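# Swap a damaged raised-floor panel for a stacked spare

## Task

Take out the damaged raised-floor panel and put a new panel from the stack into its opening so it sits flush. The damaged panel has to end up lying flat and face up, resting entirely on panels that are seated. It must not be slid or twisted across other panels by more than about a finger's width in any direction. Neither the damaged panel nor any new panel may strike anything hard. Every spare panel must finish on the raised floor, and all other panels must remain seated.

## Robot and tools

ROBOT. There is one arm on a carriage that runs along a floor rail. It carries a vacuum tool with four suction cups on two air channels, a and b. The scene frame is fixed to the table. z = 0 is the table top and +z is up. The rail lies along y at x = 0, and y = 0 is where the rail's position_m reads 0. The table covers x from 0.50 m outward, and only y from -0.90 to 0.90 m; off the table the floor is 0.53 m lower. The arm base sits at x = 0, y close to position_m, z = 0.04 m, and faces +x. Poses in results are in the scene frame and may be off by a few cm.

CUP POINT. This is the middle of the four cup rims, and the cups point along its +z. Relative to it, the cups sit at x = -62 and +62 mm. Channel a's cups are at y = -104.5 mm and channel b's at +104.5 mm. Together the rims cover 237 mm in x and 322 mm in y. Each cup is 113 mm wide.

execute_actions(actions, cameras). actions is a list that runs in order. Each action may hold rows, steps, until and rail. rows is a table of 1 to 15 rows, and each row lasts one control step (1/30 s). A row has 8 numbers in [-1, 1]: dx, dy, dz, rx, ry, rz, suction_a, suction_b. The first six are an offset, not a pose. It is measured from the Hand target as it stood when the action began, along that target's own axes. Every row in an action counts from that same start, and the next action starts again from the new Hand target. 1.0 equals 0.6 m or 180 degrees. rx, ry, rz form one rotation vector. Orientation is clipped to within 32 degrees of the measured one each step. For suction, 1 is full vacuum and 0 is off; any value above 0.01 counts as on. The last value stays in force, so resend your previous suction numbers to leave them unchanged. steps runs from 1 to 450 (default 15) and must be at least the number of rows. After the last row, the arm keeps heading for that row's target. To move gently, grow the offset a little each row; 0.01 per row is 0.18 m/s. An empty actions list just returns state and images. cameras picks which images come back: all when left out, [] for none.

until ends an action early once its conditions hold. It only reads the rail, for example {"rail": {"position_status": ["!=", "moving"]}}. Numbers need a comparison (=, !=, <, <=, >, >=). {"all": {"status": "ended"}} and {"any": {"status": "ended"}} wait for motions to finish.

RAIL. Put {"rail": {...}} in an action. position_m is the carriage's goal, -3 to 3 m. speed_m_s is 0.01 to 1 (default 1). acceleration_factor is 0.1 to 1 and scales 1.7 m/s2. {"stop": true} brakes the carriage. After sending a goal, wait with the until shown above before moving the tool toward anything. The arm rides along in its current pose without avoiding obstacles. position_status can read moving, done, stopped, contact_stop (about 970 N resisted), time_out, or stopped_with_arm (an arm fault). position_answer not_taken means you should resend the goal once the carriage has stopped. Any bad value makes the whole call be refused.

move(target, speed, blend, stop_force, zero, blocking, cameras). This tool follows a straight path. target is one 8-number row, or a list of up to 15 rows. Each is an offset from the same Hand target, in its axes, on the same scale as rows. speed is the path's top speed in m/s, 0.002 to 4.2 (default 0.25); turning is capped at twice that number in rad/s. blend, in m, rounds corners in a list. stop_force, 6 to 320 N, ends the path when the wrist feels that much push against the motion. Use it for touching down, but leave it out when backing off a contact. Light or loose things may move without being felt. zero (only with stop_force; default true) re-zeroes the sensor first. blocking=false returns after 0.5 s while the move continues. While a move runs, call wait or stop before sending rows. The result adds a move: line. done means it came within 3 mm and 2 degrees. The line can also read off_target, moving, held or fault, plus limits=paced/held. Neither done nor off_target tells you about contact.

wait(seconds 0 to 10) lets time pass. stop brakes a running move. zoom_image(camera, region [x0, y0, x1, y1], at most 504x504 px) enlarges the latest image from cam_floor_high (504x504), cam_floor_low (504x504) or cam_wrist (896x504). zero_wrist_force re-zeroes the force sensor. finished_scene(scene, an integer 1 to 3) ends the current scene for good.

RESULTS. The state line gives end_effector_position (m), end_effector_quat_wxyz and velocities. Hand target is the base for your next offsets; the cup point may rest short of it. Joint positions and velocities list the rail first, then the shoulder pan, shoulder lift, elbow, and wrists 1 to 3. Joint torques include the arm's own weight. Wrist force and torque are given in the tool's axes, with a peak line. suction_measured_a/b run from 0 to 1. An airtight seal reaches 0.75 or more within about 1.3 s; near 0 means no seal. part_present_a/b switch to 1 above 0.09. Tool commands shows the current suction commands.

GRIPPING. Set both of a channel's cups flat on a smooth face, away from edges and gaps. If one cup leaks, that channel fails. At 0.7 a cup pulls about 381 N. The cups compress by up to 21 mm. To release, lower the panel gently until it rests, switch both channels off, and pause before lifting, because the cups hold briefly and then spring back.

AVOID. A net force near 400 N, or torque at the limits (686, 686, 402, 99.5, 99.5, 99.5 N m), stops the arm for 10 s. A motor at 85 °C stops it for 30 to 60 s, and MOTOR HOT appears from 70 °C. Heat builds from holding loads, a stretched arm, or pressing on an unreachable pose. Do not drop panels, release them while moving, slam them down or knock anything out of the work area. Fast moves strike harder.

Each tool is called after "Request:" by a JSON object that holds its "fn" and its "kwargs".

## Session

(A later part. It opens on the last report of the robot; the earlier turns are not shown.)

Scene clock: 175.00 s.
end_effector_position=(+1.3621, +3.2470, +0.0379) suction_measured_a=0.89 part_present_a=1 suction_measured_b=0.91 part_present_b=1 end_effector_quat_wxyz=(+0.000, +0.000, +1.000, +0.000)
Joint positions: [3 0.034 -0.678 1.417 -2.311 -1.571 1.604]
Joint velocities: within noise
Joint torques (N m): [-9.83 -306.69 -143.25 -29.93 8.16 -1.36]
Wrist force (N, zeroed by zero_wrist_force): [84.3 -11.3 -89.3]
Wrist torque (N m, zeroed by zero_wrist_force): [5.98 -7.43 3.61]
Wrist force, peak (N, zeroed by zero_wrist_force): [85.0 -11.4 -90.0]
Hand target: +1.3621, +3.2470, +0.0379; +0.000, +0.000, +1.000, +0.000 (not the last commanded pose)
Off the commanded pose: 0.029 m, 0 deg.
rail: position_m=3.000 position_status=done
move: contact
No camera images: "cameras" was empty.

Request:
{"fn": "move", "kwargs": {"target": [0.0007,0,0.0005,0,0,0,1,1], "speed": 0.01, "cameras": []}}

Request:
{"fn": "execute_actions", "kwargs": {"actions": [{"rows":[[0,0,0,0,0,0,0,0],[0,0,0,0,0,0,0,0],[0,0,-0.001,0,0,0,0,0],[0,0,-0.002,0,0,0,0,0],[0,0,-0.004,0,0,0,0,0],[0,0,-0.006,0,0,0,0,0],[0,0,-0.008,0,0,0,0,0],[0,0,-0.01,0,0,0,0,0],[0,0,-0.012,0,0,0,0,0],[0,0,-0.014,0,0,0,0,0]],"steps":40}], "cameras": []}}

Request:
{"fn": "move", "kwargs": {"target": [[0,0,-0.05,0,0,0,0,0],[0.0203,0.0017,-0.514,0,0,0.0003,0,0]], "speed": [0.08,0.3], "blend": [0.01,0]}}

Request:
{"fn": "zoom_image", "kwargs": {"camera": "cam_wrist", "region": [160, 260, 280, 380]}}

Request:
{"fn": "zoom_image", "kwargs": {"camera": "cam_wrist", "region": [650, 260, 770, 380]}}

Scene clock: 179.00 s.
end_effector_position=(+1.3619, +3.2469, +0.0377) suction_measured_a=0.89 part_present_a=1 suction_measured_b=0.91 part_present_b=1 end_effector_quat_wxyz=(+0.001, +0.000, +1.000, +0.000)
Joint positions: [3 0.034 -0.678 1.417 -2.311 -1.571 1.604]
Joint velocities: within noise
Joint torques (N m): [-3.96 -306.63 -103.95 -31.1 8.38 -0.43]
Wrist force (N, zeroed by zero_wrist_force): [29.0 -4.3 -87.4]
Wrist torque (N m, zeroed by zero_wrist_force): [7.00 1.25 3.53]
Wrist force, peak (N, zeroed by zero_wrist_force): [84.9 -11.4 -90.0]
Hand target: +1.3617, +3.2470, +0.0376; +0.000, +0.000, +1.000, +0.000
Off the commanded pose: 0.000 m, 0 deg.
rail: position_m=3.000 position_status=done
move: done
No camera images: "cameras" was empty.

Scene clock: 180.53 s.
end_effector_position=(+1.3617, +3.2470, +0.0460) suction_measured_a=0.00 part_present_a=0 suction_measured_b=0.00 part_present_b=0 end_effector_quat_wxyz=(+0.000, +0.000, +1.000, +0.000)
Joint positions: [3 0.034 -0.684 1.417 -2.304 -1.571 1.604]
Joint velocities: within noise
Joint torques (N m): [6.37 -151.22 -46.37 0.2 -2.67 2.54]
Wrist force (N, zeroed by zero_wrist_force): [27.2 -4.6 -97.9]
Wrist torque (N m, zeroed by zero_wrist_force): [0.13 -0.23 -0.89]
Wrist force, peak (N, zeroed by zero_wrist_force): [48.6 -5.7 -202.7]
Hand target: +1.3617, +3.2470, +0.0460; +0.000, +0.000, +1.000, +0.000
Off the commanded pose: 0.000 m, 0 deg.
rail: position_m=3.000 position_status=done
No camera images: "cameras" was empty.

Scene clock: 182.47 s.
end_effector_position=(+1.3493, +3.2480, +0.3541) suction_measured_a=0.00 part_present_a=0 suction_measured_b=0.00 part_present_b=0 end_effector_quat_wxyz=(+0.000, +0.000, +1.000, +0.000)
Joint positions: [3 0.035 -0.898 1.335 -2.008 -1.571 1.606]
Joint velocities: within noise
Joint torques (N m): [8.58 -249.32 -103.6 -7.01 1.76 6.64]
Wrist force (N, zeroed by zero_wrist_force): [-5.1 -0.7 1.8]
Wrist torque (N m, zeroed by zero_wrist_force): [-0.13 0.65 -0.02]
Wrist force, peak (N, zeroed by zero_wrist_force): [26.6 -4.9 -96.6]
Hand target: +1.3493, +3.2480, +0.3544; +0.000, +0.000, +1.000, +0.000
Off the commanded pose: 0.000 m, 0 deg.
rail: position_m=3.000 position_status=done
move: done

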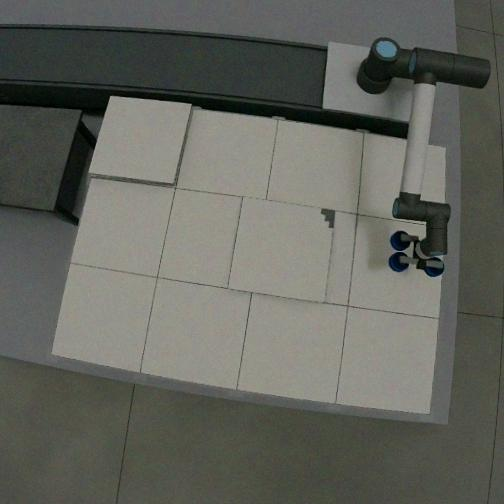

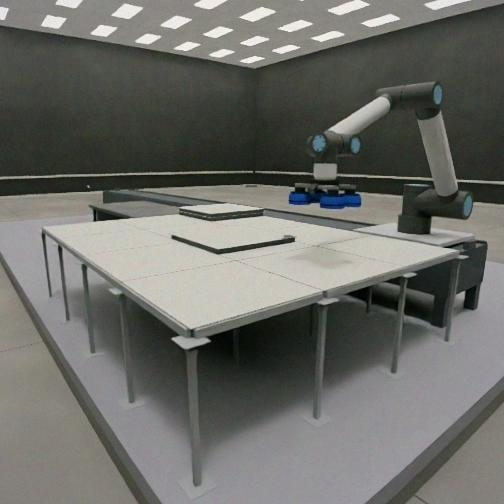

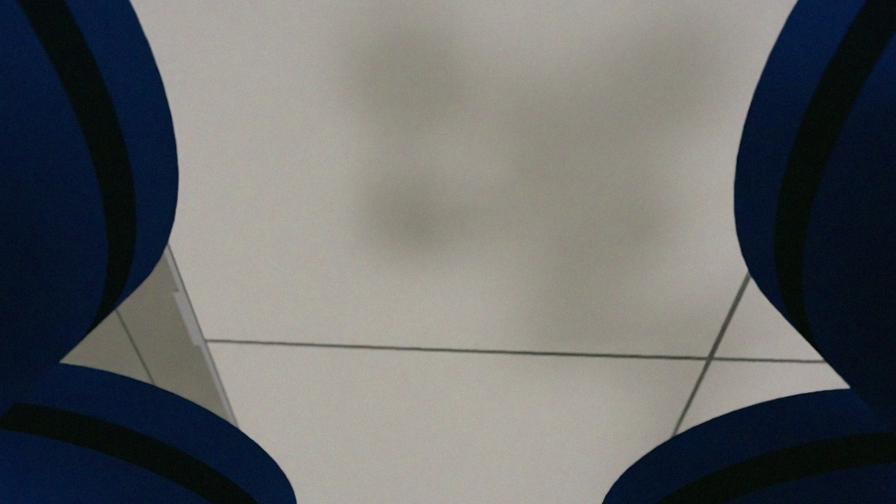

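Scaled by 4.200 from the camera's 896x504 image, which has a finer 1280x720 frame.

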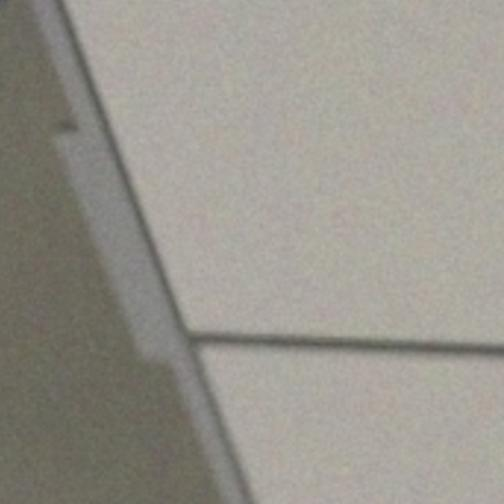

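Scaled by 4.200 from the camera's 896x504 image, which has a finer 1280x720 frame.

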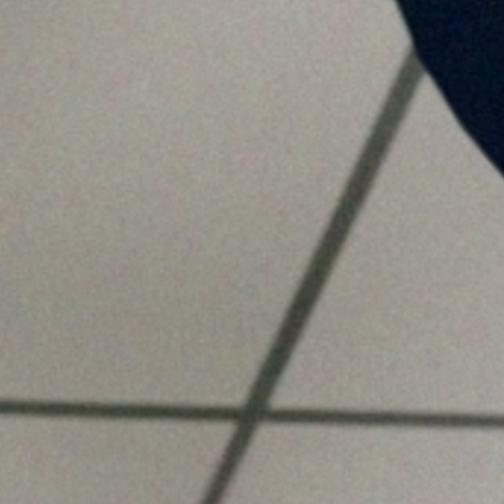

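Request:
{"fn": "move", "kwargs": {"target": [-0.016,0,0.475,0,0,0,0,0], "speed": 0.3, "cameras": []}}

Request:
{"fn": "move", "kwargs": {"target": [0,0,0.1,0,0,0,0,0], "speed": 0.02, "stop_force": 20, "cameras": []}}

Request:
{"fn": "move", "kwargs": {"target": [0,0,-0.3,0,0,0,0,0], "speed": 0.2, "cameras": []}}

Scene clock: 187.30 s.
end_effector_position=(+1.3591, +3.2479, +0.0697) suction_measured_a=0.00 part_present_a=0 suction_measured_b=0.00 part_present_b=0 end_effector_quat_wxyz=(+0.000, +0.000, +1.000, +0.000)
Joint positions: [3 0.034 -0.705 1.419 -2.285 -1.571 1.605]
Joint velocities: within noise
Joint torques (N m): [7.52 -213.85 -88.65 -16.86 -3.1 1.69]
Wrist force (N, zeroed by zero_wrist_force): [-5.2 -0.5 1.5]
Wrist torque (N m, zeroed by zero_wrist_force): [-0.07 0.70 0.01]
Wrist force, peak (N, zeroed by zero_wrist_force): [-4.8 -0.3 5.4]
Hand target: +1.3591, +3.2480, +0.0694; +0.000, +0.000, +1.000, +0.000
Off the commanded pose: 0.000 m, 0 deg.
rail: position_m=3.000 position_status=done
move: done
No camera images: "cameras" was empty.

Scene clock: 189.53 s.
end_effector_position=(+1.3592, +3.2480, +0.0575) suction_measured_a=0.00 part_present_a=0 suction_measured_b=0.00 part_present_b=0 end_effector_quat_wxyz=(+0.000, +0.000, +1.000, +0.000)
Joint positions: [3 0.034 -0.696 1.42 -2.296 -1.571 1.605]
Joint velocities: within noise
Joint torques (N m): [7.8 -244.35 -77.07 -4.47 -3.2 6.45]
Wrist force (N, zeroed by zero_wrist_force): [-2.5 -0.1 -17.1]
Wrist torque (N m, zeroed by zero_wrist_force): [0.05 0.69 0.01]
Wrist force, peak (N, zeroed by zero_wrist_force): [-1.0 0.3 -24.2]
Hand target: +1.3592, +3.2480, +0.0575; +0.001, +0.000, +1.000, +0.000 (not the last commanded pose)
Off the commanded pose: 0.048 m, 0 deg.
rail: position_m=3.000 position_status=done
move: contact
No camera images: "cameras" was empty.

Scene clock: 191.03 s.
end_effector_position=(+1.3590, +3.2480, +0.2372) suction_measured_a=0.00 part_present_a=0 suction_measured_b=0.00 part_present_b=0 end_effector_quat_wxyz=(+0.000, +0.000, +1.000, +0.000)
Joint positions: [3 0.035 -0.822 1.374 -2.124 -1.571 1.605]
Joint velocities: within noise
Joint torques (N m): [-0.17 -245.61 -102 -6.25 -1.46 3.19]
Wrist force (N, zeroed by zero_wrist_force): [-5.1 -0.4 1.9]
Wrist torque (N m, zeroed by zero_wrist_force): [-0.05 0.67 0.00]
Wrist force, peak (N, zeroed by zero_wrist_force): [-2.8 0.1 -17.6]
Hand target: +1.3590, +3.2480, +0.2375; +0.001, +0.000, +1.000, +0.000
Off the commanded pose: 0.000 m, 0 deg.
rail: position_m=3.000 position_status=done
move: done
No camera images: "cameras" was empty.

Contact came at exactly +0.0575 m, the same height I measured on the original panel, so the new panel is flush.

Request:
{"fn": "finished_scene", "kwargs": {"scene": 3}}

The scene is finished: the task was done.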